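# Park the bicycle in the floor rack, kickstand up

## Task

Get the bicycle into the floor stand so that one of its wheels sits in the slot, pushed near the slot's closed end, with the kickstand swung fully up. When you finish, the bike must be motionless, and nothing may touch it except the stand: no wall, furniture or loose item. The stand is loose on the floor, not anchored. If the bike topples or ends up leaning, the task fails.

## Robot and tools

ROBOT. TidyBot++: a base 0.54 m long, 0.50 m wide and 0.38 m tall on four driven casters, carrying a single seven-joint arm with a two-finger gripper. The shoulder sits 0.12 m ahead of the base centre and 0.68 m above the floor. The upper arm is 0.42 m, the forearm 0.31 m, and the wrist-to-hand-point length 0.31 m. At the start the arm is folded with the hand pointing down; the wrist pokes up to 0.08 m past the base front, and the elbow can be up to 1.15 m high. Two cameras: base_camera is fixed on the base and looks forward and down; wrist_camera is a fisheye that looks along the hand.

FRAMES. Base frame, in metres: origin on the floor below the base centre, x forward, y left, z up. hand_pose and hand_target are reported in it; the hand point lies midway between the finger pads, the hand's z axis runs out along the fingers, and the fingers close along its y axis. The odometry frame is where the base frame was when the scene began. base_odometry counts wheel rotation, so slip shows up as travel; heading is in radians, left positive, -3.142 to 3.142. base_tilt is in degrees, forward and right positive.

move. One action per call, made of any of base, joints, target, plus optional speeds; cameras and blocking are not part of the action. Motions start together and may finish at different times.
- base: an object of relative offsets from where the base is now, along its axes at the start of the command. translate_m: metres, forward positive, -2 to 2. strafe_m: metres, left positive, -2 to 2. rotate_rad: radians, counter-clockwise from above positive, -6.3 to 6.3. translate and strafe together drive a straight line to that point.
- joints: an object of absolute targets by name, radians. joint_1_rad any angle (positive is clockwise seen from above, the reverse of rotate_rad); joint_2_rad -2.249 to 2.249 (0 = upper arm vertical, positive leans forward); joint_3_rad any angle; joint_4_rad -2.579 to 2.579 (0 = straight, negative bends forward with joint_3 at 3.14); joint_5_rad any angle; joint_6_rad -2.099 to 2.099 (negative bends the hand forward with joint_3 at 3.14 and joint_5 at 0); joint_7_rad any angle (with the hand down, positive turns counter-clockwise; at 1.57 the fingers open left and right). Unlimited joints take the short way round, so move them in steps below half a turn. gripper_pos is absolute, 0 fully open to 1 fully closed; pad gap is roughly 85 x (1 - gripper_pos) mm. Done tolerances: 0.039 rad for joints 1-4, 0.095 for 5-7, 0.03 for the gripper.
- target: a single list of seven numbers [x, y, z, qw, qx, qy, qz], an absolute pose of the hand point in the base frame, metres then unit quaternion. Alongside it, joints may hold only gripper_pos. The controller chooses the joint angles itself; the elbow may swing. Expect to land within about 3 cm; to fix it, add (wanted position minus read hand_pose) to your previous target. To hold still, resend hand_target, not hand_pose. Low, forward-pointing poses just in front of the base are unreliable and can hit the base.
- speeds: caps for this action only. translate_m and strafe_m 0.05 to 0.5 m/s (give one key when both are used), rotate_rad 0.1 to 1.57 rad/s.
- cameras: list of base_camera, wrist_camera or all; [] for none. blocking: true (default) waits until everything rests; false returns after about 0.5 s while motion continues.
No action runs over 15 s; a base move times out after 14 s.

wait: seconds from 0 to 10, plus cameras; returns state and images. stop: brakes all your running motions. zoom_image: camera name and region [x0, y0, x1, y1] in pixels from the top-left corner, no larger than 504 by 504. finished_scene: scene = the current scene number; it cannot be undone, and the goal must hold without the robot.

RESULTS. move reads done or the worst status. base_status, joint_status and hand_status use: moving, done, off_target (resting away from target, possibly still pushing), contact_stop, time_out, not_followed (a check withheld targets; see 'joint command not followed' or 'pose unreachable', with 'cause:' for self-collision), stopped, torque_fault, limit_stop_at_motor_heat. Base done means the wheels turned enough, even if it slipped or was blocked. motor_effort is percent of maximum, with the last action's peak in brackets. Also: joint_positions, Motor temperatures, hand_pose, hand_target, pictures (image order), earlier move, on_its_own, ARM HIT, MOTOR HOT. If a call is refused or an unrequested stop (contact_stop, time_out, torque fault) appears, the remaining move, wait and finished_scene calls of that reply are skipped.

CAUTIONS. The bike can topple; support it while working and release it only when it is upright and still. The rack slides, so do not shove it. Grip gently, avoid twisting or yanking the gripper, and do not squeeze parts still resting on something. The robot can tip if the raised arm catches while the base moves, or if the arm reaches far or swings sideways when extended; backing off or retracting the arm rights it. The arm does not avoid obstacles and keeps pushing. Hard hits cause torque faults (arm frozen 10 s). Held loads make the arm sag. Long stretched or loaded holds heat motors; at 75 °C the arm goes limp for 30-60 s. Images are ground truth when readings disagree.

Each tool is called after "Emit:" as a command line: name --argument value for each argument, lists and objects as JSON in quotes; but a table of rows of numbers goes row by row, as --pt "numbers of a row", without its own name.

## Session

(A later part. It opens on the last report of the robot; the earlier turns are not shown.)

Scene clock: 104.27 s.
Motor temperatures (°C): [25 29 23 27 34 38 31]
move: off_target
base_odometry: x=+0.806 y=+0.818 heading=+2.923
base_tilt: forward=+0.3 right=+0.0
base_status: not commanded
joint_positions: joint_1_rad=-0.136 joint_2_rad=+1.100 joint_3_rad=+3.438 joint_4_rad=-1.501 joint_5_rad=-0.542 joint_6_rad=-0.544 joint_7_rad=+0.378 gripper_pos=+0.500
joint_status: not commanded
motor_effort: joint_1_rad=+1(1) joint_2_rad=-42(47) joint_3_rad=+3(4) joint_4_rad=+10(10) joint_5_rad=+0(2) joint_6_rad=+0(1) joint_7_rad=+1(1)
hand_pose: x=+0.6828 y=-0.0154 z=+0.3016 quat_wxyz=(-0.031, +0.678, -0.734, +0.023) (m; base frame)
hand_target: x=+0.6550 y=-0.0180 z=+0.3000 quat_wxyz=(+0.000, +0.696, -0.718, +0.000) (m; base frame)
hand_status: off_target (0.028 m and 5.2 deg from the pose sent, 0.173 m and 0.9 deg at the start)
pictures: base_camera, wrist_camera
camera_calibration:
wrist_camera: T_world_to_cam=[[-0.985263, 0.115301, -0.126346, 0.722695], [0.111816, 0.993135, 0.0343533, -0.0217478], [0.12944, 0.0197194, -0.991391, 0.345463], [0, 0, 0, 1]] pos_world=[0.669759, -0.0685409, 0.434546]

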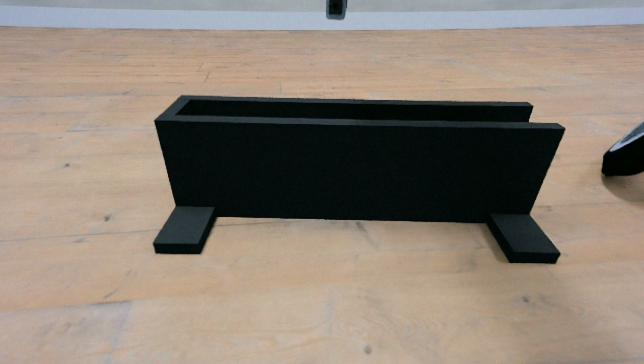

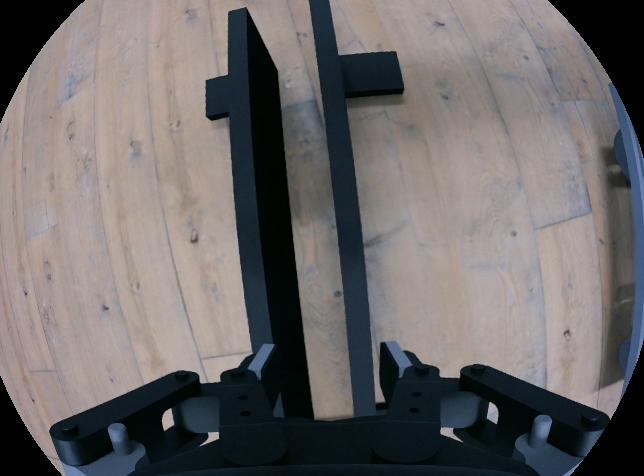

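Emit:
move --joints '{"joint_1_rad": 0, "joint_2_rad": -0.366, "joint_3_rad": 3.14, "joint_4_rad": -2.45, "joint_5_rad": 0, "joint_6_rad": -0.2, "joint_7_rad": 1.57}' --base '{"translate_m": -0.35}' --cameras '[]'

Emit:
move --base '{"strafe_m": -0.85}'

Scene clock: 107.57 s.
Motor temperatures (°C): [25 29 23 27 34 38 31]
move: done
base_odometry: x=+1.148 y=+0.742 heading=+2.924
base_tilt: forward=+0.2 right=+0.0
base_status: done
joint_positions: joint_1_rad=-0.018 joint_2_rad=-0.351 joint_3_rad=+3.169 joint_4_rad=-2.433 joint_5_rad=-0.050 joint_6_rad=-0.271 joint_7_rad=+1.529 gripper_pos=+0.500
joint_status: all done
motor_effort: joint_1_rad=+1(3) joint_2_rad=-5(44) joint_3_rad=+0(4) joint_4_rad=+19(20) joint_5_rad=+1(2) joint_6_rad=+6(7) joint_7_rad=+1(2)
hand_pose: x=+0.4696 y=+0.0027 z=+0.7039 quat_wxyz=(-0.026, +0.922, -0.044, +0.383) (m; base frame)
hand_target: x=+0.4777 y=+0.0019 z=+0.7167 quat_wxyz=(+0.000, +0.909, +0.000, +0.416) (m; base frame)
hand_status: not commanded
pictures: none
No camera images: "cameras" was empty.

Scene clock: 110.57 s.
Motor temperatures (°C): [25 29 23 27 34 38 31]
move: done
base_odometry: x=+1.332 y=+1.572 heading=+2.923
base_tilt: forward=+0.2 right=+0.0
base_status: done
joint_positions: joint_1_rad=-0.016 joint_2_rad=-0.351 joint_3_rad=+3.164 joint_4_rad=-2.434 joint_5_rad=-0.048 joint_6_rad=-0.269 joint_7_rad=+1.531 gripper_pos=+0.500
joint_status: not commanded
motor_effort: joint_1_rad=+1(1) joint_2_rad=-5(5) joint_3_rad=+0(2) joint_4_rad=+19(19) joint_5_rad=+1(2) joint_6_rad=+6(6) joint_7_rad=+1(1)
hand_pose: x=+0.4698 y=+0.0033 z=+0.7041 quat_wxyz=(-0.025, +0.922, -0.041, +0.384) (m; base frame)
hand_target: x=+0.4777 y=+0.0019 z=+0.7167 quat_wxyz=(+0.000, +0.909, +0.000, +0.416) (m; base frame)
hand_status: not commanded
pictures: base_camera, wrist_camera
camera_calibration:
wrist_camera: T_world_to_cam=[[-0.0465396, -0.989123, -0.139535, 0.133447], [-0.711368, 0.130883, -0.690525, 0.869642], [0.701277, 0.067124, -0.709721, 0.304582], [0, 0, 0, 1]] pos_world=[0.41125, -0.0022708, 0.835299]

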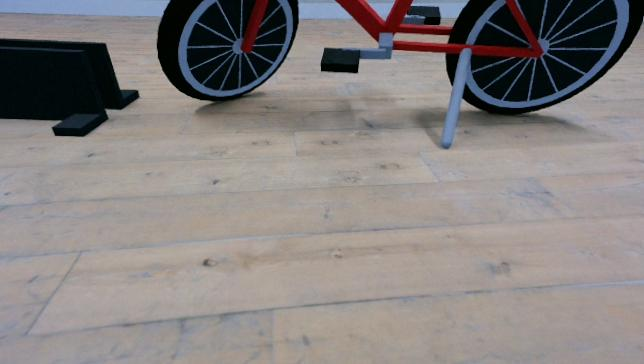

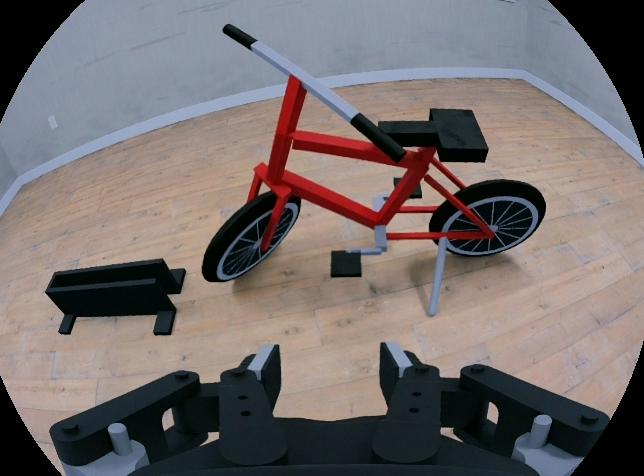

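Emit:
move --base '{"translate_m": 0.145, "strafe_m": 1.333, "rotate_rad": -1.551}' --cameras '[]'

Emit:
move --base '{"translate_m": -0.147, "strafe_m": 0.88}'

Scene clock: 117.50 s.
Motor temperatures (°C): [25 29 23 27 34 38 31]
move: done
base_odometry: x=+0.901 y=+0.302 heading=+1.372
base_tilt: forward=+0.2 right=+0.0
base_status: done
joint_positions: joint_1_rad=-0.013 joint_2_rad=-0.357 joint_3_rad=+3.163 joint_4_rad=-2.437 joint_5_rad=-0.047 joint_6_rad=-0.265 joint_7_rad=+1.531 gripper_pos=+0.500
joint_status: not commanded
motor_effort: joint_1_rad=+1(2) joint_2_rad=-5(7) joint_3_rad=+0(2) joint_4_rad=+19(20) joint_5_rad=+1(2) joint_6_rad=+6(7) joint_7_rad=+1(1)
hand_pose: x=+0.4690 y=+0.0026 z=+0.7051 quat_wxyz=(-0.024, +0.921, -0.042, +0.387) (m; base frame)
hand_target: x=+0.4777 y=+0.0019 z=+0.7167 quat_wxyz=(+0.000, +0.909, +0.000, +0.416) (m; base frame)
hand_status: not commanded
pictures: none
No camera images: "cameras" was empty.

Scene clock: 120.63 s.
Motor temperatures (°C): [25 29 23 27 34 38 31]
move: done
base_odometry: x=+0.010 y=+0.332 heading=+1.372
base_tilt: forward=+0.2 right=+0.0
base_status: done
joint_positions: joint_1_rad=-0.013 joint_2_rad=-0.357 joint_3_rad=+3.162 joint_4_rad=-2.437 joint_5_rad=-0.047 joint_6_rad=-0.265 joint_7_rad=+1.531 gripper_pos=+0.500
joint_status: not commanded
motor_effort: joint_1_rad=+1(1) joint_2_rad=-5(5) joint_3_rad=+0(1) joint_4_rad=+19(20) joint_5_rad=+1(2) joint_6_rad=+6(7) joint_7_rad=+1(1)
hand_pose: x=+0.4691 y=+0.0031 z=+0.7051 quat_wxyz=(-0.024, +0.921, -0.041, +0.387) (m; base frame)
hand_target: x=+0.4777 y=+0.0019 z=+0.7167 quat_wxyz=(+0.000, +0.909, +0.000, +0.416) (m; base frame)
hand_status: not commanded
pictures: base_camera, wrist_camera
camera_calibration:
wrist_camera: T_world_to_cam=[[-0.0457544, -0.98936, -0.138103, 0.1319], [-0.707191, 0.129722, -0.695021, 0.871077], [0.705541, 0.0658648, -0.705602, 0.300953], [0, 0, 0, 1]] pos_world=[0.409718, -0.00232275, 0.835986]

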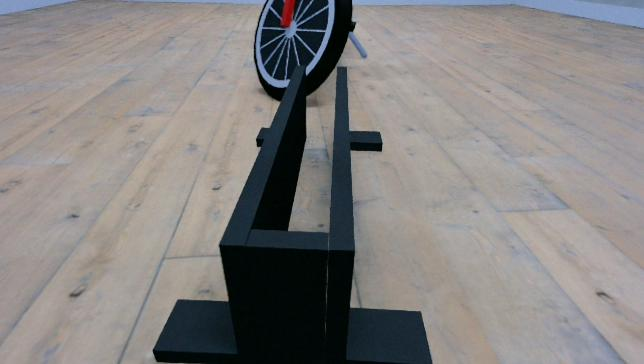

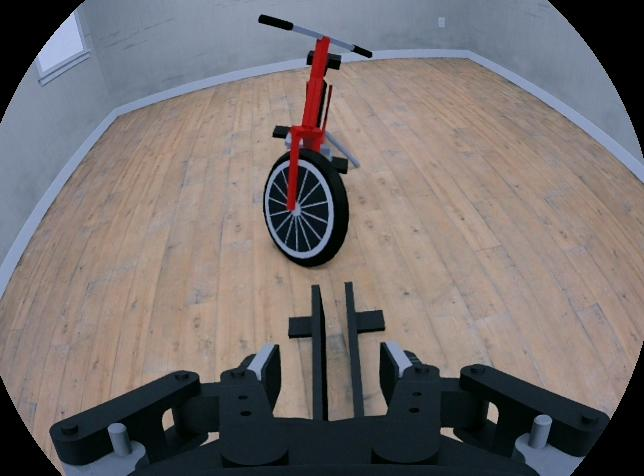

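Emit:
move --target '[0.655, -0.028, 0.20, 0, 1, 0, 0]'

Scene clock: 124.60 s.
Motor temperatures (°C): [25 29 23 27 34 38 31]
move: off_target
base_odometry: x=+0.010 y=+0.332 heading=+1.372
base_tilt: forward=+0.3 right=+0.0
base_status: not commanded
joint_positions: joint_1_rad=+0.036 joint_2_rad=+1.275 joint_3_rad=+3.162 joint_4_rad=-1.429 joint_5_rad=-0.047 joint_6_rad=-0.366 joint_7_rad=+1.589 gripper_pos=+0.500
joint_status: not commanded
motor_effort: joint_1_rad=+1(1) joint_2_rad=-43(45) joint_3_rad=-1(1) joint_4_rad=+8(19) joint_5_rad=+1(2) joint_6_rad=+0(7) joint_7_rad=+1(1)
hand_pose: x=+0.6765 y=-0.0257 z=+0.2089 quat_wxyz=(+0.002, +0.999, -0.033, +0.036) (m; base frame)
hand_target: x=+0.6550 y=-0.0280 z=+0.2000 quat_wxyz=(+0.000, +1.000, +0.000, +0.000) (m; base frame)
hand_status: off_target (0.023 m and 5.6 deg from the pose sent, 0.539 m and 45.9 deg at the start)
pictures: base_camera, wrist_camera
camera_calibration:
wrist_camera: T_world_to_cam=[[-0.0986454, -0.993739, -0.0524619, 0.0621904], [-0.993365, 0.101466, -0.0541347, 0.735622], [0.0591189, 0.0467736, -0.997155, 0.304016], [0, 0, 0, 1]] pos_world=[0.718903, -0.0270597, 0.346237]

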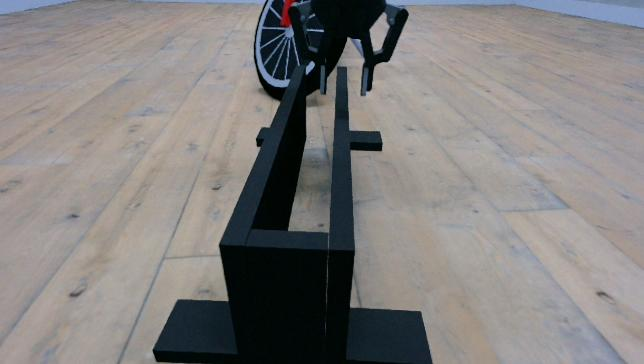

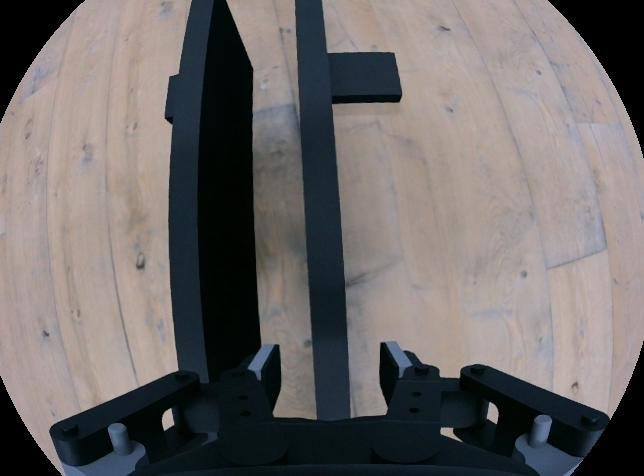

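Emit:
move --target '[0.66, -0.028, 0.115, 0, 1, 0, 0]' --cameras '["wrist_camera"]'

Emit:
move --joints '{"gripper_pos": 1.0}' --cameras '[]'

Emit:
move --target '[0.675, -0.028, 0.18, 0, 1, 0, 0]'

Scene clock: 127.27 s.
Motor temperatures (°C): [25 29 23 27 34 38 31]
move: off_target
base_odometry: x=+0.010 y=+0.332 heading=+1.372
base_tilt: forward=+0.2 right=+0.0
base_status: not commanded
joint_positions: joint_1_rad=+0.036 joint_2_rad=+1.481 joint_3_rad=+3.162 joint_4_rad=-1.265 joint_5_rad=-0.047 joint_6_rad=-0.367 joint_7_rad=+1.590 gripper_pos=+0.500
joint_status: not commanded
motor_effort: joint_1_rad=+1(1) joint_2_rad=-44(48) joint_3_rad=-1(1) joint_4_rad=+8(9) joint_5_rad=+1(2) joint_6_rad=+0(1) joint_7_rad=+1(1)
hand_pose: x=+0.6681 y=-0.0253 z=+0.1184 quat_wxyz=(+0.002, +0.999, -0.031, +0.015) (m; base frame)
hand_target: x=+0.6600 y=-0.0280 z=+0.1150 quat_wxyz=(+0.000, +1.000, +0.000, +0.000) (m; base frame)
hand_status: off_target (0.009 m and 4.0 deg from the pose sent, 0.095 m and 5.6 deg at the start)
pictures: wrist_camera
camera_calibration:
wrist_camera: T_world_to_cam=[[-0.0972637, -0.99404, -0.0492269, 0.055687], [-0.995116, 0.0979695, -0.0121275, 0.718474], [0.016878, 0.0478069, -0.998714, 0.242716], [0, 0, 0, 1]] pos_world=[0.716285, -0.0266369, 0.253859]

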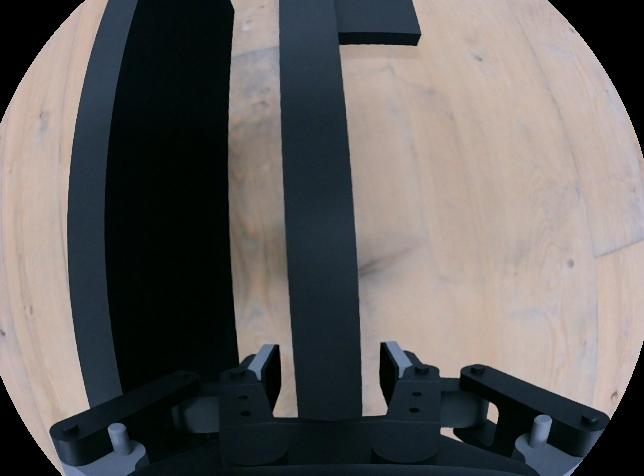

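Scene clock: 128.10 s.
Motor temperatures (°C): [25 29 23 27 34 38 31]
move: off_target
base_odometry: x=+0.010 y=+0.332 heading=+1.372
base_tilt: forward=+0.3 right=+0.0
base_status: not commanded
joint_positions: joint_1_rad=+0.036 joint_2_rad=+1.480 joint_3_rad=+3.162 joint_4_rad=-1.265 joint_5_rad=-0.046 joint_6_rad=-0.368 joint_7_rad=+1.596 gripper_pos=+0.809
joint_status: gripper_pos off_target (ended at +0.809, target +1.000)
motor_effort: joint_1_rad=+2(3) joint_2_rad=-43(44) joint_3_rad=+0(1) joint_4_rad=+8(9) joint_5_rad=-1(2) joint_6_rad=+1(3) joint_7_rad=+0(1)
hand_pose: x=+0.6683 y=-0.0254 z=+0.1187 quat_wxyz=(+0.002, +1.000, -0.027, +0.015) (m; base frame)
hand_target: x=+0.6600 y=-0.0280 z=+0.1150 quat_wxyz=(+0.000, +1.000, +0.000, +0.000) (m; base frame)
hand_status: not commanded
pictures: none
No camera images: "cameras" was empty.

Scene clock: 129.27 s.
Motor temperatures (°C): [25 29 23 27 34 38 31]
move: off_target
base_odometry: x=+0.010 y=+0.332 heading=+1.372
base_tilt: forward=+0.2 right=+0.0
base_status: not commanded
joint_positions: joint_1_rad=+0.036 joint_2_rad=+1.425 joint_3_rad=+3.162 joint_4_rad=-1.304 joint_5_rad=-0.046 joint_6_rad=-0.416 joint_7_rad=+1.596 gripper_pos=+0.809
joint_status: not commanded
motor_effort: joint_1_rad=+1(2) joint_2_rad=-54(56) joint_3_rad=-2(2) joint_4_rad=+9(11) joint_5_rad=+1(1) joint_6_rad=-1(2) joint_7_rad=+1(1)
hand_pose: x=+0.6597 y=-0.0248 z=+0.1434 quat_wxyz=(+0.001, +1.000, -0.028, -0.002) (m; base frame)
hand_target: x=+0.6750 y=-0.0280 z=+0.1800 quat_wxyz=(+0.000, +1.000, +0.000, +0.000) (m; base frame)
hand_status: off_target (0.040 m and 3.2 deg from the pose sent, 0.062 m and 3.6 deg at the start)
pictures: base_camera, wrist_camera
camera_calibration:
wrist_camera: T_world_to_cam=[[-0.0933989, -0.994412, -0.0492062, 0.0540214], [-0.995491, 0.0924511, 0.021204, 0.705621], [-0.0165363, 0.0509648, -0.998564, 0.289878], [0, 0, 0, 1]] pos_world=[0.712278, -0.0262895, 0.277158]

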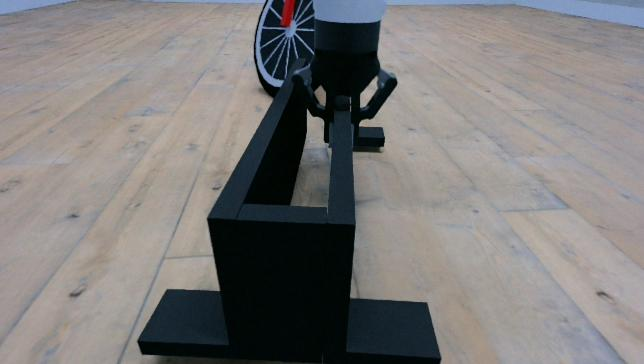

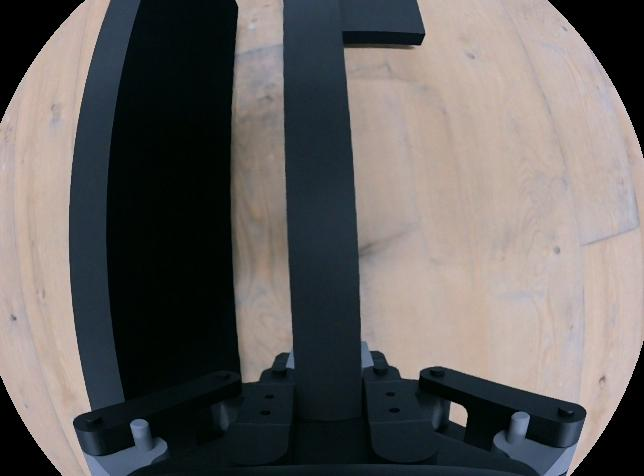

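Emit:
move --base '{"translate_m": -0.065, "strafe_m": 0.229, "rotate_rad": -0.07}' --speeds '{"strafe_m": 0.2, "rotate_rad": 0.2}'

Scene clock: 131.37 s.
Motor temperatures (°C): [25 29 23 27 34 38 31]
move: done
base_odometry: x=-0.228 y=+0.313 heading=+1.301
base_tilt: forward=+0.3 right=-0.1
base_status: done
joint_positions: joint_1_rad=+0.047 joint_2_rad=+1.424 joint_3_rad=+3.161 joint_4_rad=-1.305 joint_5_rad=-0.045 joint_6_rad=-0.417 joint_7_rad=+1.596 gripper_pos=+0.809
joint_status: not commanded
motor_effort: joint_1_rad=+1(5) joint_2_rad=-55(55) joint_3_rad=-2(6) joint_4_rad=+9(11) joint_5_rad=+0(1) joint_6_rad=-1(2) joint_7_rad=+1(1)
hand_pose: x=+0.6593 y=-0.0307 z=+0.1437 quat_wxyz=(+0.001, +0.999, -0.033, -0.002) (m; base frame)
hand_target: x=+0.6750 y=-0.0280 z=+0.1800 quat_wxyz=(+0.000, +1.000, +0.000, +0.000) (m; base frame)
hand_status: not commanded
pictures: base_camera, wrist_camera
camera_calibration:
wrist_camera: T_world_to_cam=[[-0.103459, -0.993414, -0.0492363, 0.0548754], [-0.9945, 0.102506, 0.0215117, 0.705431], [-0.016323, 0.0511911, -0.998555, 0.290404], [0, 0, 0, 1]] pos_world=[0.711969, -0.0326627, 0.277511]

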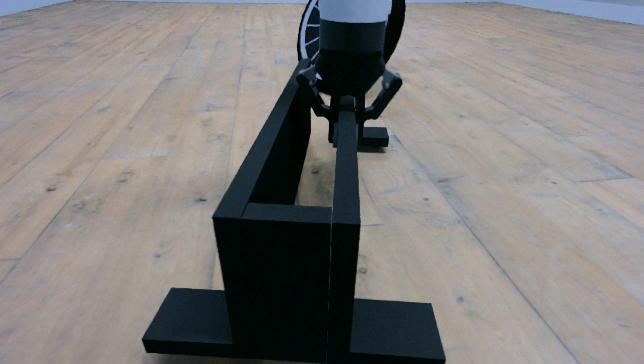

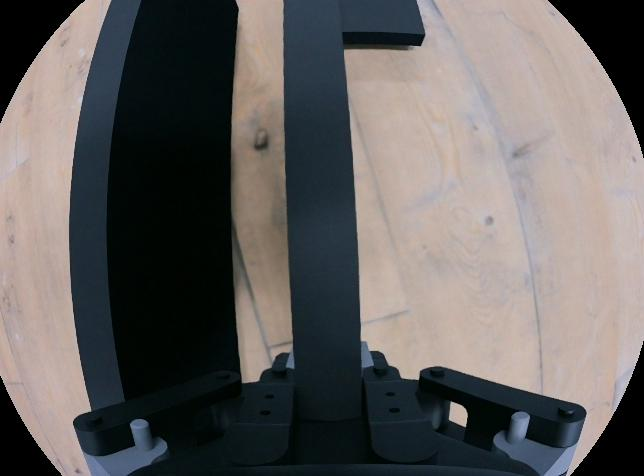

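Emit:
move --target '[0.665, -0.028, 0.145, 0, 1, 0, 0]' --cameras '[]'

Emit:
move --target '[0.66, -0.028, 0.115, 0, 1, 0, 0]' --cameras '[]'

Emit:
move --joints '{"gripper_pos": 0.5}' --cameras '["base_camera"]'

Emit:
move --target '[0.645, -0.028, 0.33, 0, 1, 0, 0]' --cameras '["base_camera"]'

Emit:
move --joints '{"joint_1_rad": 0, "joint_2_rad": -0.366, "joint_3_rad": 3.14, "joint_4_rad": -2.45, "joint_5_rad": 0, "joint_6_rad": -0.2, "joint_7_rad": 1.57}'

Scene clock: 132.63 s.
Motor temperatures (°C): [25 29 23 27 34 38 31]
move: off_target
base_odometry: x=-0.228 y=+0.313 heading=+1.301
base_tilt: forward=+0.3 right=+0.0
base_status: not commanded
joint_positions: joint_1_rad=+0.047 joint_2_rad=+1.451 joint_3_rad=+3.161 joint_4_rad=-1.299 joint_5_rad=-0.045 joint_6_rad=-0.417 joint_7_rad=+1.596 gripper_pos=+0.809
joint_status: not commanded
motor_effort: joint_1_rad=+1(1) joint_2_rad=-51(55) joint_3_rad=-1(2) joint_4_rad=+7(10) joint_5_rad=+1(1) joint_6_rad=-3(4) joint_7_rad=+1(1)
hand_pose: x=+0.6479 y=-0.0301 z=+0.1299 quat_wxyz=(+0.000, +0.999, -0.033, -0.013) (m; base frame)
hand_target: x=+0.6650 y=-0.0280 z=+0.1450 quat_wxyz=(+0.000, +1.000, +0.000, +0.000) (m; base frame)
hand_status: off_target (0.023 m and 4.1 deg from the pose sent, 0.006 m and 3.8 deg at the start)
pictures: none
No camera images: "cameras" was empty.

Scene clock: 133.43 s.
Motor temperatures (°C): [25 29 23 27 34 38 31]
move: off_target
base_odometry: x=-0.228 y=+0.313 heading=+1.301
base_tilt: forward=+0.3 right=+0.0
base_status: not commanded
joint_positions: joint_1_rad=+0.047 joint_2_rad=+1.480 joint_3_rad=+3.161 joint_4_rad=-1.261 joint_5_rad=-0.045 joint_6_rad=-0.413 joint_7_rad=+1.596 gripper_pos=+0.809
joint_status: not commanded
motor_effort: joint_1_rad=+1(1) joint_2_rad=-45(51) joint_3_rad=-1(2) joint_4_rad=+7(8) joint_5_rad=+1(1) joint_6_rad=-4(5) joint_7_rad=+1(1)
hand_pose: x=+0.6559 y=-0.0305 z=+0.1188 quat_wxyz=(+0.001, +0.999, -0.033, -0.006) (m; base frame)
hand_target: x=+0.6600 y=-0.0280 z=+0.1150 quat_wxyz=(+0.000, +1.000, +0.000, +0.000) (m; base frame)
hand_status: off_target (0.006 m and 3.8 deg from the pose sent, 0.019 m and 4.1 deg at the start)
pictures: none
No camera images: "cameras" was empty.

Scene clock: 134.27 s.
Motor temperatures (°C): [25 29 23 27 34 38 31]
move: done
base_odometry: x=-0.228 y=+0.313 heading=+1.301
base_tilt: forward=+0.2 right=-0.1
base_status: not commanded
joint_positions: joint_1_rad=+0.047 joint_2_rad=+1.481 joint_3_rad=+3.161 joint_4_rad=-1.261 joint_5_rad=-0.045 joint_6_rad=-0.413 joint_7_rad=+1.596 gripper_pos=+0.500
joint_status: all done
motor_effort: joint_1_rad=+1(1) joint_2_rad=-44(47) joint_3_rad=-1(1) joint_4_rad=+7(8) joint_5_rad=+1(2) joint_6_rad=+0(4) joint_7_rad=+1(1)
hand_pose: x=+0.6558 y=-0.0305 z=+0.1186 quat_wxyz=(+0.001, +0.999, -0.033, -0.006) (m; base frame)
hand_target: x=+0.6600 y=-0.0280 z=+0.1150 quat_wxyz=(+0.000, +1.000, +0.000, +0.000) (m; base frame)
hand_status: not commanded
pictures: base_camera

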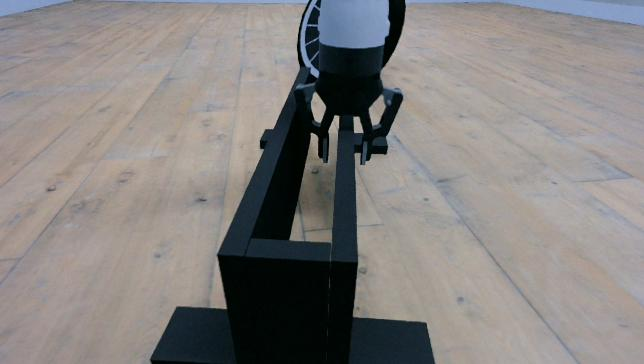

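Scene clock: 135.97 s.
Motor temperatures (°C): [25 29 23 27 34 38 31]
move: off_target
base_odometry: x=-0.228 y=+0.313 heading=+1.301
base_tilt: forward=+0.2 right=+0.0
base_status: not commanded
joint_positions: joint_1_rad=+0.047 joint_2_rad=+1.015 joint_3_rad=+3.161 joint_4_rad=-1.544 joint_5_rad=-0.045 joint_6_rad=-0.507 joint_7_rad=+1.596 gripper_pos=+0.500
joint_status: not commanded
motor_effort: joint_1_rad=+1(1) joint_2_rad=-41(47) joint_3_rad=-1(1) joint_4_rad=+10(11) joint_5_rad=+1(2) joint_6_rad=+1(1) joint_7_rad=+1(1)
hand_pose: x=+0.6728 y=-0.0298 z=+0.3311 quat_wxyz=(-0.002, +0.999, -0.035, +0.038) (m; base frame)
hand_target: x=+0.6450 y=-0.0280 z=+0.3300 quat_wxyz=(+0.000, +1.000, +0.000, +0.000) (m; base frame)
hand_status: off_target (0.028 m and 6.0 deg from the pose sent, 0.212 m and 3.8 deg at the start)
pictures: base_camera

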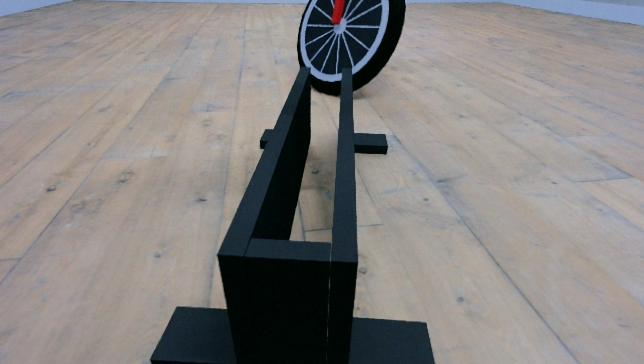

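Scene clock: 138.60 s.
Motor temperatures (°C): [25 29 23 27 34 38 31]
move: done
base_odometry: x=-0.228 y=+0.313 heading=+1.301
base_tilt: forward=+0.2 right=+0.0
base_status: not commanded
joint_positions: joint_1_rad=+0.018 joint_2_rad=-0.351 joint_3_rad=+3.161 joint_4_rad=-2.433 joint_5_rad=-0.045 joint_6_rad=-0.272 joint_7_rad=+1.596 gripper_pos=+0.500
joint_status: all done
motor_effort: joint_1_rad=+1(2) joint_2_rad=-4(43) joint_3_rad=+0(2) joint_4_rad=+19(20) joint_5_rad=+0(2) joint_6_rad=+6(7) joint_7_rad=+1(2)
hand_pose: x=+0.4692 y=-0.0080 z=+0.7036 quat_wxyz=(-0.005, +0.923, -0.024, +0.384) (m; base frame)
hand_target: x=+0.4777 y=+0.0019 z=+0.7167 quat_wxyz=(+0.000, +0.909, +0.000, +0.416) (m; base frame)
hand_status: not commanded
pictures: base_camera, wrist_camera
camera_calibration:
wrist_camera: T_world_to_cam=[[-0.0312016, -0.995447, -0.09006, 0.0801062], [-0.714799, 0.0852032, -0.69412, 0.87408], [0.698634, 0.0427171, -0.714203, 0.309582], [0, 0, 0, 1]] pos_world=[0.411006, -0.00795733, 0.835036]

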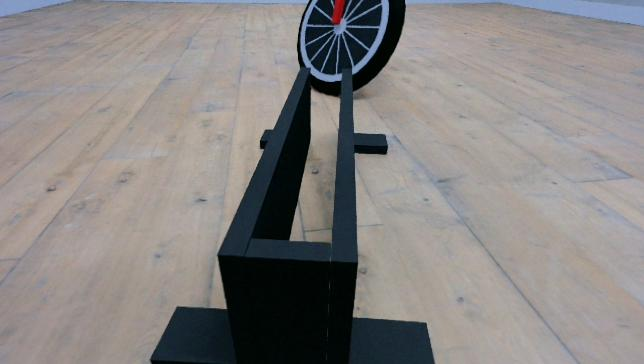

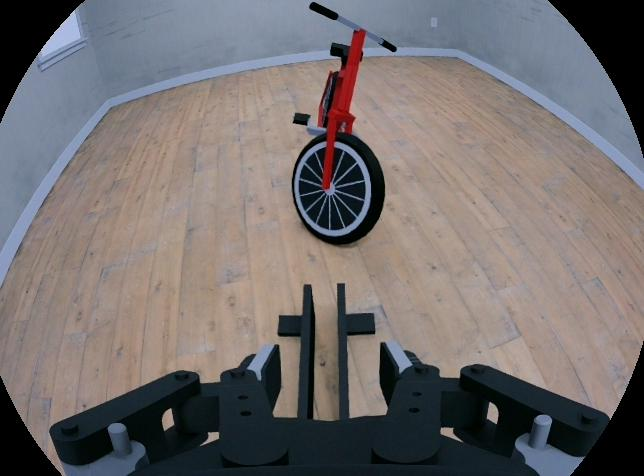

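Emit:
move --base '{"translate_m": 0.459, "strafe_m": -1.147, "rotate_rad": 1.521}' --cameras '[]'

Emit:
move --base '{"translate_m": 0.18, "strafe_m": -0.981}' --joints '{"gripper_pos": 0.0}'

Scene clock: 143.73 s.
Motor temperatures (°C): [25 29 23 27 34 38 31]
move: done
base_odometry: x=+1.000 y=+0.450 heading=+2.823
base_tilt: forward=+0.2 right=+0.0
base_status: done
joint_positions: joint_1_rad=+0.014 joint_2_rad=-0.356 joint_3_rad=+3.161 joint_4_rad=-2.437 joint_5_rad=-0.045 joint_6_rad=-0.266 joint_7_rad=+1.596 gripper_pos=+0.500
joint_status: not commanded
motor_effort: joint_1_rad=+1(2) joint_2_rad=-5(7) joint_3_rad=+0(1) joint_4_rad=+19(20) joint_5_rad=+1(2) joint_6_rad=+6(7) joint_7_rad=+1(1)
hand_pose: x=+0.4692 y=-0.0063 z=+0.7048 quat_wxyz=(-0.006, +0.922, -0.022, +0.387) (m; base frame)
hand_target: x=+0.4777 y=+0.0019 z=+0.7167 quat_wxyz=(+0.000, +0.909, +0.000, +0.416) (m; base frame)
hand_status: not commanded
pictures: none
No camera images: "cameras" was empty.

Scene clock: 147.07 s.
Motor temperatures (°C): [25 29 23 27 34 38 31]
move: done
base_odometry: x=+1.137 y=+1.439 heading=+2.822
base_tilt: forward=+0.2 right=+0.0
base_status: done
joint_positions: joint_1_rad=+0.014 joint_2_rad=-0.356 joint_3_rad=+3.161 joint_4_rad=-2.437 joint_5_rad=-0.045 joint_6_rad=-0.266 joint_7_rad=+1.596 gripper_pos=+0.000
joint_status: all done
motor_effort: joint_1_rad=+1(2) joint_2_rad=-5(5) joint_3_rad=+0(2) joint_4_rad=+19(20) joint_5_rad=+1(2) joint_6_rad=+6(7) joint_7_rad=+1(1)
hand_pose: x=+0.4692 y=-0.0062 z=+0.7049 quat_wxyz=(-0.006, +0.922, -0.022, +0.387) (m; base frame)
hand_target: x=+0.4777 y=+0.0019 z=+0.7167 quat_wxyz=(+0.000, +0.909, +0.000, +0.416) (m; base frame)
hand_status: not commanded
pictures: base_camera, wrist_camera
camera_calibration:
wrist_camera: T_world_to_cam=[[-0.0254742, -0.995636, -0.08978, 0.0791256], [-0.710113, 0.0812349, -0.699385, 0.876296], [0.703626, 0.0459377, -0.709084, 0.304521], [0, 0, 0, 1]] pos_world=[0.410016, -0.00639452, 0.835903]

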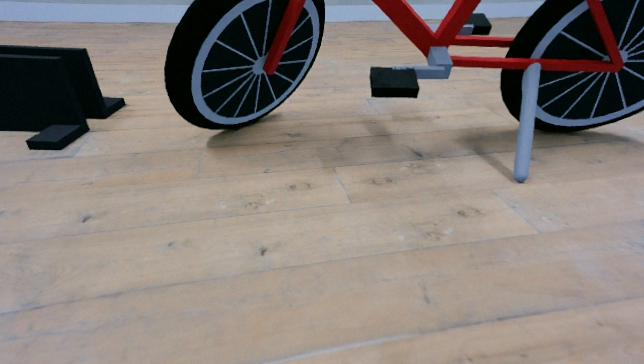

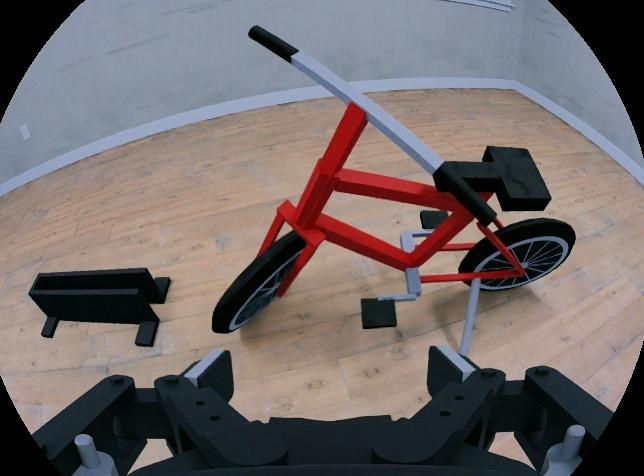

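Emit:
move --base '{"translate_m": 0.1}' --cameras '[]'

Emit:
move --target '[0.708, -0.115, 0.735, -0.102, 0.911, 0.374, 0.142]'

Scene clock: 149.80 s.
Motor temperatures (°C): [25 29 23 27 34 38 31]
move: done
base_odometry: x=+1.042 y=+1.470 heading=+2.822
base_tilt: forward=+0.3 right=+0.0
base_status: done
joint_positions: joint_1_rad=+0.014 joint_2_rad=-0.357 joint_3_rad=+3.161 joint_4_rad=-2.438 joint_5_rad=-0.045 joint_6_rad=-0.263 joint_7_rad=+1.596 gripper_pos=+0.000
joint_status: not commanded
motor_effort: joint_1_rad=+1(1) joint_2_rad=-4(8) joint_3_rad=+0(1) joint_4_rad=+19(20) joint_5_rad=+0(1) joint_6_rad=+6(6) joint_7_rad=+1(1)
hand_pose: x=+0.4694 y=-0.0062 z=+0.7056 quat_wxyz=(-0.006, +0.921, -0.022, +0.389) (m; base frame)
hand_target: x=+0.4777 y=+0.0019 z=+0.7167 quat_wxyz=(+0.000, +0.909, +0.000, +0.416) (m; base frame)
hand_status: not commanded
pictures: none
No camera images: "cameras" was empty.

Scene clock: 152.93 s.
Motor temperatures (°C): [25 29 23 27 34 38 31]
move: off_target
base_odometry: x=+1.042 y=+1.470 heading=+2.822
base_tilt: forward=+0.3 right=+0.0
base_status: not commanded
joint_positions: joint_1_rad=+0.450 joint_2_rad=+0.645 joint_3_rad=+2.946 joint_4_rad=-0.885 joint_5_rad=-0.150 joint_6_rad=-1.454 joint_7_rad=+2.604 gripper_pos=+0.000
joint_status: not commanded
motor_effort: joint_1_rad=+1(2) joint_2_rad=-39(40) joint_3_rad=-3(4) joint_4_rad=+18(20) joint_5_rad=-2(2) joint_6_rad=+1(7) joint_7_rad=+1(1)
hand_pose: x=+0.7186 y=-0.1376 z=+0.7394 quat_wxyz=(-0.053, +0.923, +0.350, +0.147) (m; base frame)
hand_target: x=+0.7080 y=-0.1150 z=+0.7350 quat_wxyz=(-0.102, +0.911, +0.374, +0.142) (m; base frame)
hand_status: off_target (0.025 m and 6.4 deg from the pose sent, 0.264 m and 55.1 deg at the start)
pictures: base_camera, wrist_camera
camera_calibration:
wrist_camera: T_world_to_cam=[[0.647343, -0.760208, -0.0550536, -0.51903], [-0.738393, -0.607575, -0.292624, 0.713003], [0.189006, 0.230079, -0.954642, 0.736261], [0, 0, 0, 1]] pos_world=[0.723309, -0.130767, 0.882932]

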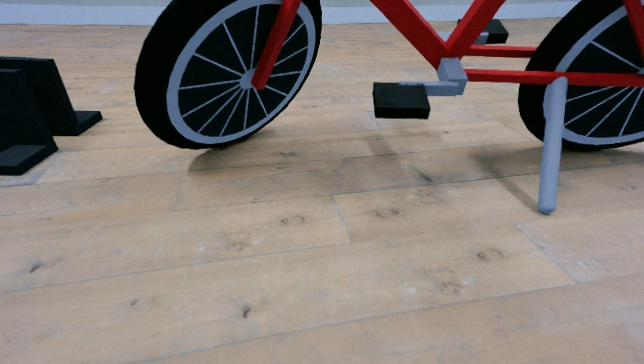

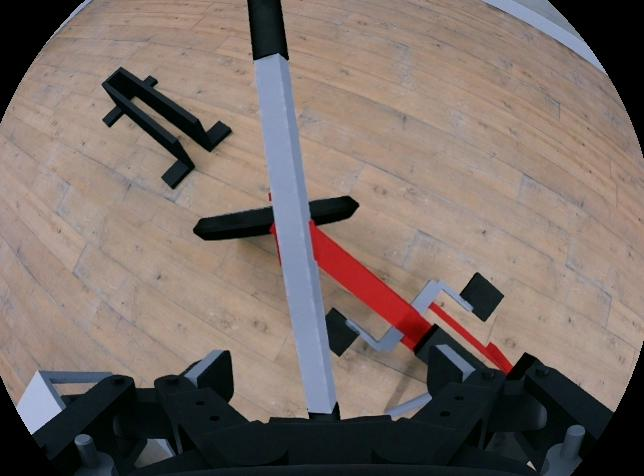

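Emit:
move --target '[0.724, -0.068, 0.631, -0.0946, 0.8898, 0.4209, 0.1471]' --cameras '["wrist_camera"]'

Scene clock: 154.97 s.
Motor temperatures (°C): [25 29 23 27 34 38 31]
move: off_target
base_odometry: x=+1.042 y=+1.470 heading=+2.822
base_tilt: forward=+0.2 right=+0.0
base_status: not commanded
joint_positions: joint_1_rad=+0.443 joint_2_rad=+0.697 joint_3_rad=+2.874 joint_4_rad=-1.128 joint_5_rad=-0.150 joint_6_rad=-1.260 joint_7_rad=+2.676 gripper_pos=+0.000
joint_status: not commanded
motor_effort: joint_1_rad=+1(2) joint_2_rad=-39(42) joint_3_rad=-4(5) joint_4_rad=+17(18) joint_5_rad=-2(3) joint_6_rad=+0(1) joint_7_rad=+1(1)
hand_pose: x=+0.7067 y=-0.0859 z=+0.6390 quat_wxyz=(-0.101, +0.905, +0.394, +0.125) (m; base frame)
hand_target: x=+0.7240 y=-0.0680 z=+0.6310 quat_wxyz=(-0.095, +0.890, +0.421, +0.147) (m; base frame)
hand_status: off_target (0.026 m and 4.4 deg from the pose sent, 0.129 m and 10.1 deg at the start)
pictures: wrist_camera
camera_calibration:
wrist_camera: T_world_to_cam=[[0.720017, -0.679017, -0.143218, -0.465594], [-0.68696, -0.668184, -0.285685, 0.660324], [0.0982891, 0.304083, -0.947561, 0.69672], [0, 0, 0, 1]] pos_world=[0.720371, -0.0867892, 0.782149]

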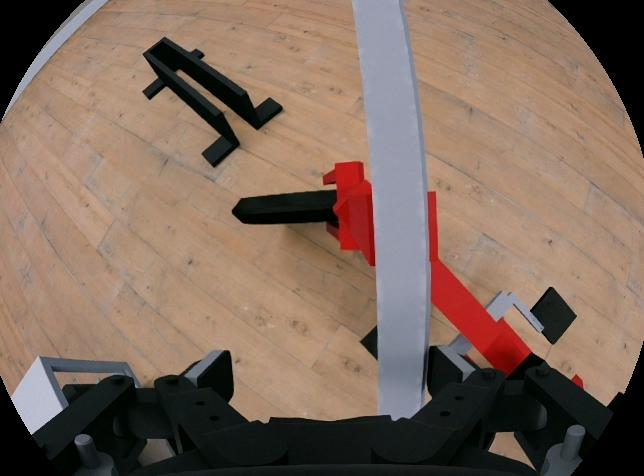

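Emit:
move --target '[0.746, -0.085, 0.618, -0.0946, 0.8898, 0.4209, 0.1471]' --cameras '["wrist_camera"]'

Scene clock: 161.10 s.
Motor temperatures (°C): [25 29 23 27 34 38 31]
move: off_target
base_odometry: x=+1.042 y=+1.470 heading=+2.822
base_tilt: forward=+0.2 right=+0.0
base_status: not commanded
joint_positions: joint_1_rad=+0.443 joint_2_rad=+0.766 joint_3_rad=+2.874 joint_4_rad=-1.047 joint_5_rad=-0.150 joint_6_rad=-1.259 joint_7_rad=+2.688 gripper_pos=+0.000
joint_status: not commanded
motor_effort: joint_1_rad=+1(1) joint_2_rad=-41(43) joint_3_rad=-5(5) joint_4_rad=+17(18) joint_5_rad=-1(3) joint_6_rad=+0(1) joint_7_rad=+1(1)
hand_pose: x=+0.7324 y=-0.0963 z=+0.6249 quat_wxyz=(-0.101, +0.904, +0.393, +0.135) (m; base frame)
hand_target: x=+0.7460 y=-0.0850 z=+0.6180 quat_wxyz=(-0.095, +0.890, +0.421, +0.147) (m; base frame)
hand_status: off_target (0.019 m and 3.9 deg from the pose sent, 0.045 m and 4.4 deg at the start)
pictures: wrist_camera
camera_calibration:
wrist_camera: T_world_to_cam=[[0.720897, -0.679625, -0.135709, -0.498589], [-0.683144, -0.663868, -0.304293, 0.676222], [0.116712, 0.312073, -0.942862, 0.668307], [0, 0, 0, 1]] pos_world=[0.743388, -0.0984921, 0.768228]

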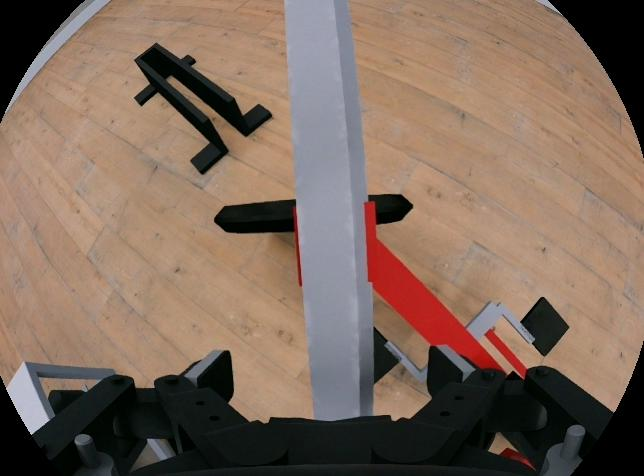

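Emit:
move --target '[0.748, -0.086, 0.607, -0.0946, 0.8898, 0.4209, 0.1471]' --cameras '[]'

Emit:
move --joints '{"gripper_pos": 1.0}'

Scene clock: 162.13 s.
Motor temperatures (°C): [25 29 23 27 34 38 31]
move: off_target
base_odometry: x=+1.042 y=+1.470 heading=+2.822
base_tilt: forward=+0.3 right=+0.0
base_status: not commanded
joint_positions: joint_1_rad=+0.443 joint_2_rad=+0.777 joint_3_rad=+2.869 joint_4_rad=-1.047 joint_5_rad=-0.150 joint_6_rad=-1.251 joint_7_rad=+2.692 gripper_pos=+0.000
joint_status: not commanded
motor_effort: joint_1_rad=+1(1) joint_2_rad=-42(42) joint_3_rad=-5(5) joint_4_rad=+17(17) joint_5_rad=-3(3) joint_6_rad=+1(1) joint_7_rad=+1(1)
hand_pose: x=+0.7346 y=-0.0944 z=+0.6193 quat_wxyz=(-0.103, +0.903, +0.395, +0.136) (m; base frame)
hand_target: x=+0.7480 y=-0.0860 z=+0.6070 quat_wxyz=(-0.095, +0.890, +0.421, +0.147) (m; base frame)
hand_status: off_target (0.020 m and 3.7 deg from the pose sent, 0.026 m and 3.9 deg at the start)
pictures: none
No camera images: "cameras" was empty.

Scene clock: 163.23 s.
Motor temperatures (°C): [25 29 23 27 34 38 31]
move: off_target
base_odometry: x=+1.042 y=+1.470 heading=+2.822
base_tilt: forward=+0.2 right=+0.0
base_status: not commanded
joint_positions: joint_1_rad=+0.444 joint_2_rad=+0.777 joint_3_rad=+2.869 joint_4_rad=-1.046 joint_5_rad=-0.149 joint_6_rad=-1.244 joint_7_rad=+2.693 gripper_pos=+0.769
joint_status: gripper_pos off_target (ended at +0.769, target +1.000)
motor_effort: joint_1_rad=+0(4) joint_2_rad=-41(42) joint_3_rad=-6(8) joint_4_rad=+17(17) joint_5_rad=-4(5) joint_6_rad=-1(3) joint_7_rad=+1(2)
hand_pose: x=+0.7370 y=-0.0961 z=+0.6196 quat_wxyz=(-0.100, +0.903, +0.395, +0.139) (m; base frame)
hand_target: x=+0.7480 y=-0.0860 z=+0.6070 quat_wxyz=(-0.095, +0.890, +0.421, +0.147) (m; base frame)
hand_status: not commanded
pictures: base_camera, wrist_camera
camera_calibration:
wrist_camera: T_world_to_cam=[[0.72343, -0.677874, -0.130906, -0.507133], [-0.6793, -0.665027, -0.310308, 0.678683], [0.123293, 0.31341, -0.94158, 0.657221], [0, 0, 0, 1]] pos_world=[0.746873, -0.0984096, 0.763039]

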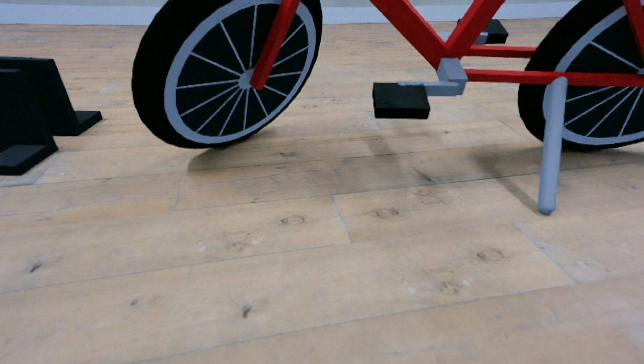

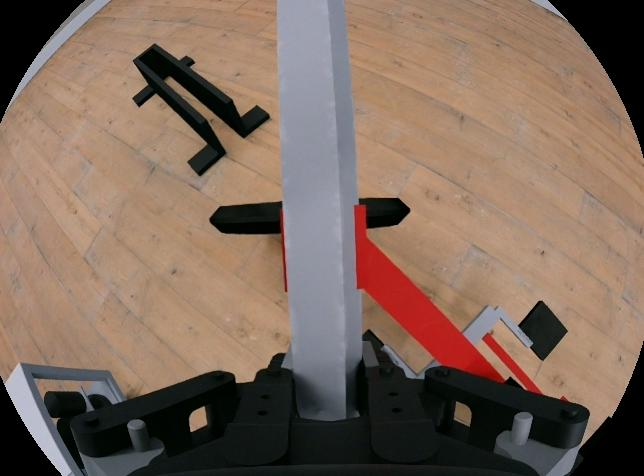

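Emit:
move --target '[0.738, -0.075, 0.622, -0.1256, 0.9508, 0.2647, 0.1007]' --base '{"translate_m": 0.025}' --speeds '{"translate_m": 0.05}'

Scene clock: 165.23 s.
Motor temperatures (°C): [25 29 23 27 34 38 31]
move: off_target
base_odometry: x=+1.018 y=+1.478 heading=+2.822
base_tilt: forward=+0.2 right=-0.1
base_status: done
joint_positions: joint_1_rad=+0.420 joint_2_rad=+0.776 joint_3_rad=+2.955 joint_4_rad=-1.007 joint_5_rad=-0.145 joint_6_rad=-1.289 joint_7_rad=+2.421 gripper_pos=+0.776
joint_status: not commanded
motor_effort: joint_1_rad=-5(10) joint_2_rad=-39(44) joint_3_rad=-9(13) joint_4_rad=+19(21) joint_5_rad=-8(12) joint_6_rad=+4(5) joint_7_rad=+0(1)
hand_pose: x=+0.7321 y=-0.1248 z=+0.6217 quat_wxyz=(-0.094, +0.956, +0.257, +0.105) (m; base frame)
hand_target: x=+0.7380 y=-0.0750 z=+0.6220 quat_wxyz=(-0.126, +0.951, +0.265, +0.101) (m; base frame)
hand_status: off_target (0.050 m and 3.8 deg from the pose sent, 0.021 m and 16.7 deg at the start)
pictures: base_camera, wrist_camera
camera_calibration:
wrist_camera: T_world_to_cam=[[0.485947, -0.854568, -0.183216, -0.338439], [-0.866798, -0.444405, -0.226199, 0.769406], [0.11188, 0.268732, -0.956695, 0.680949], [0, 0, 0, 1]] pos_world=[0.755198, -0.130284, 0.763493]

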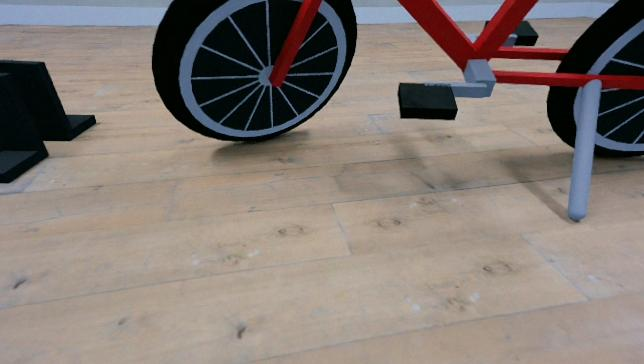

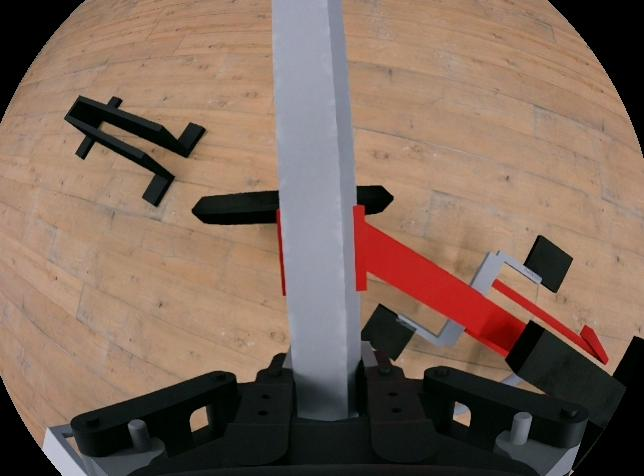

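Emit:
move --target '[0.752, -0.085, 0.634, -0.1427, 0.9806, 0.1249, 0.0479]' --base '{"translate_m": 0.025}' --speeds '{"translate_m": 0.05}' --cameras '["base_camera"]'

Emit:
move --target '[0.766, -0.09, 0.642, -0.1476, 0.989, 0.0, 0.0]' --base '{"translate_m": 0.025}' --speeds '{"translate_m": 0.05}'

Scene clock: 167.00 s.
Motor temperatures (°C): [25 29 23 27 34 38 31]
move: off_target
base_odometry: x=+0.994 y=+1.486 heading=+2.821
base_tilt: forward=+0.3 right=+0.0
base_status: done
joint_positions: joint_1_rad=+0.356 joint_2_rad=+0.865 joint_3_rad=+2.994 joint_4_rad=-0.764 joint_5_rad=-0.145 joint_6_rad=-1.487 joint_7_rad=+2.121 gripper_pos=+0.782
joint_status: not commanded
motor_effort: joint_1_rad=-1(9) joint_2_rad=-45(46) joint_3_rad=-5(11) joint_4_rad=+20(22) joint_5_rad=-6(10) joint_6_rad=+3(6) joint_7_rad=-1(1)
hand_pose: x=+0.7520 y=-0.1153 z=+0.6387 quat_wxyz=(-0.112, +0.982, +0.138, +0.064) (m; base frame)
hand_target: x=+0.7520 y=-0.0850 z=+0.6340 quat_wxyz=(-0.143, +0.981, +0.125, +0.048) (m; base frame)
hand_status: off_target (0.031 m and 4.3 deg from the pose sent, 0.046 m and 17.6 deg at the start)
pictures: base_camera

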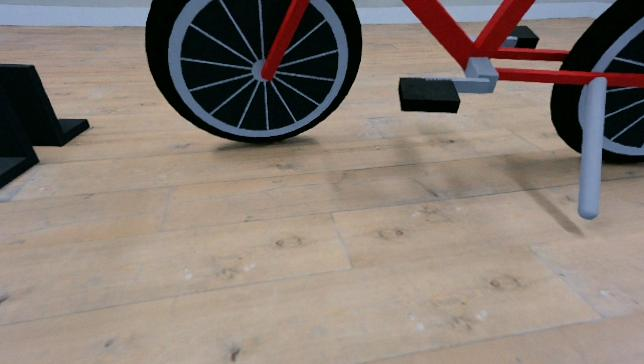

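Scene clock: 168.43 s.
Motor temperatures (°C): [25 29 23 27 34 38 31]
move: off_target
base_odometry: x=+0.970 y=+1.494 heading=+2.821
base_tilt: forward=+0.2 right=+0.0
base_status: done
joint_positions: joint_1_rad=+0.312 joint_2_rad=+0.999 joint_3_rad=+3.029 joint_4_rad=-0.434 joint_5_rad=-0.147 joint_6_rad=-1.722 joint_7_rad=+1.826 gripper_pos=+0.786
joint_status: not commanded
motor_effort: joint_1_rad=+0(3) joint_2_rad=-46(47) joint_3_rad=-4(6) joint_4_rad=+18(21) joint_5_rad=-4(7) joint_6_rad=+3(5) joint_7_rad=+0(1)
hand_pose: x=+0.7706 y=-0.1161 z=+0.6522 quat_wxyz=(-0.117, +0.993, +0.013, +0.025) (m; base frame)
hand_target: x=+0.7660 y=-0.0900 z=+0.6420 quat_wxyz=(-0.148, +0.989, +0.000, +0.000) (m; base frame)
hand_status: off_target (0.028 m and 4.8 deg from the pose sent, 0.029 m and 17.9 deg at the start)
pictures: base_camera, wrist_camera
camera_calibration:
wrist_camera: T_world_to_cam=[[-0.00262049, -0.959349, -0.282209, 0.0847196], [-0.99955, 0.0109442, -0.0279226, 0.839408], [0.0298761, 0.282009, -0.958947, 0.769741], [0, 0, 0, 1]] pos_world=[0.816256, -0.144985, 0.785487]

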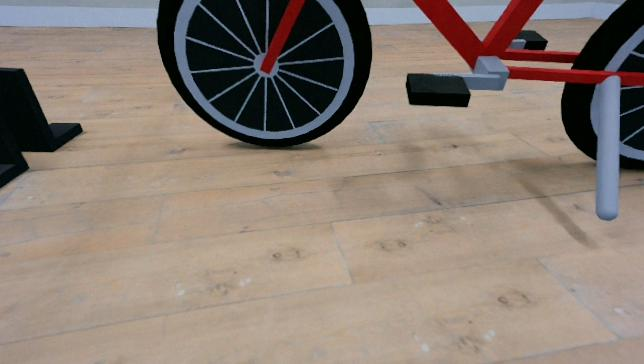

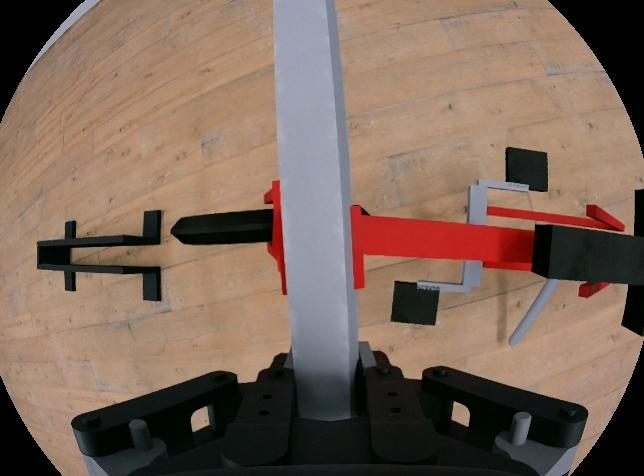

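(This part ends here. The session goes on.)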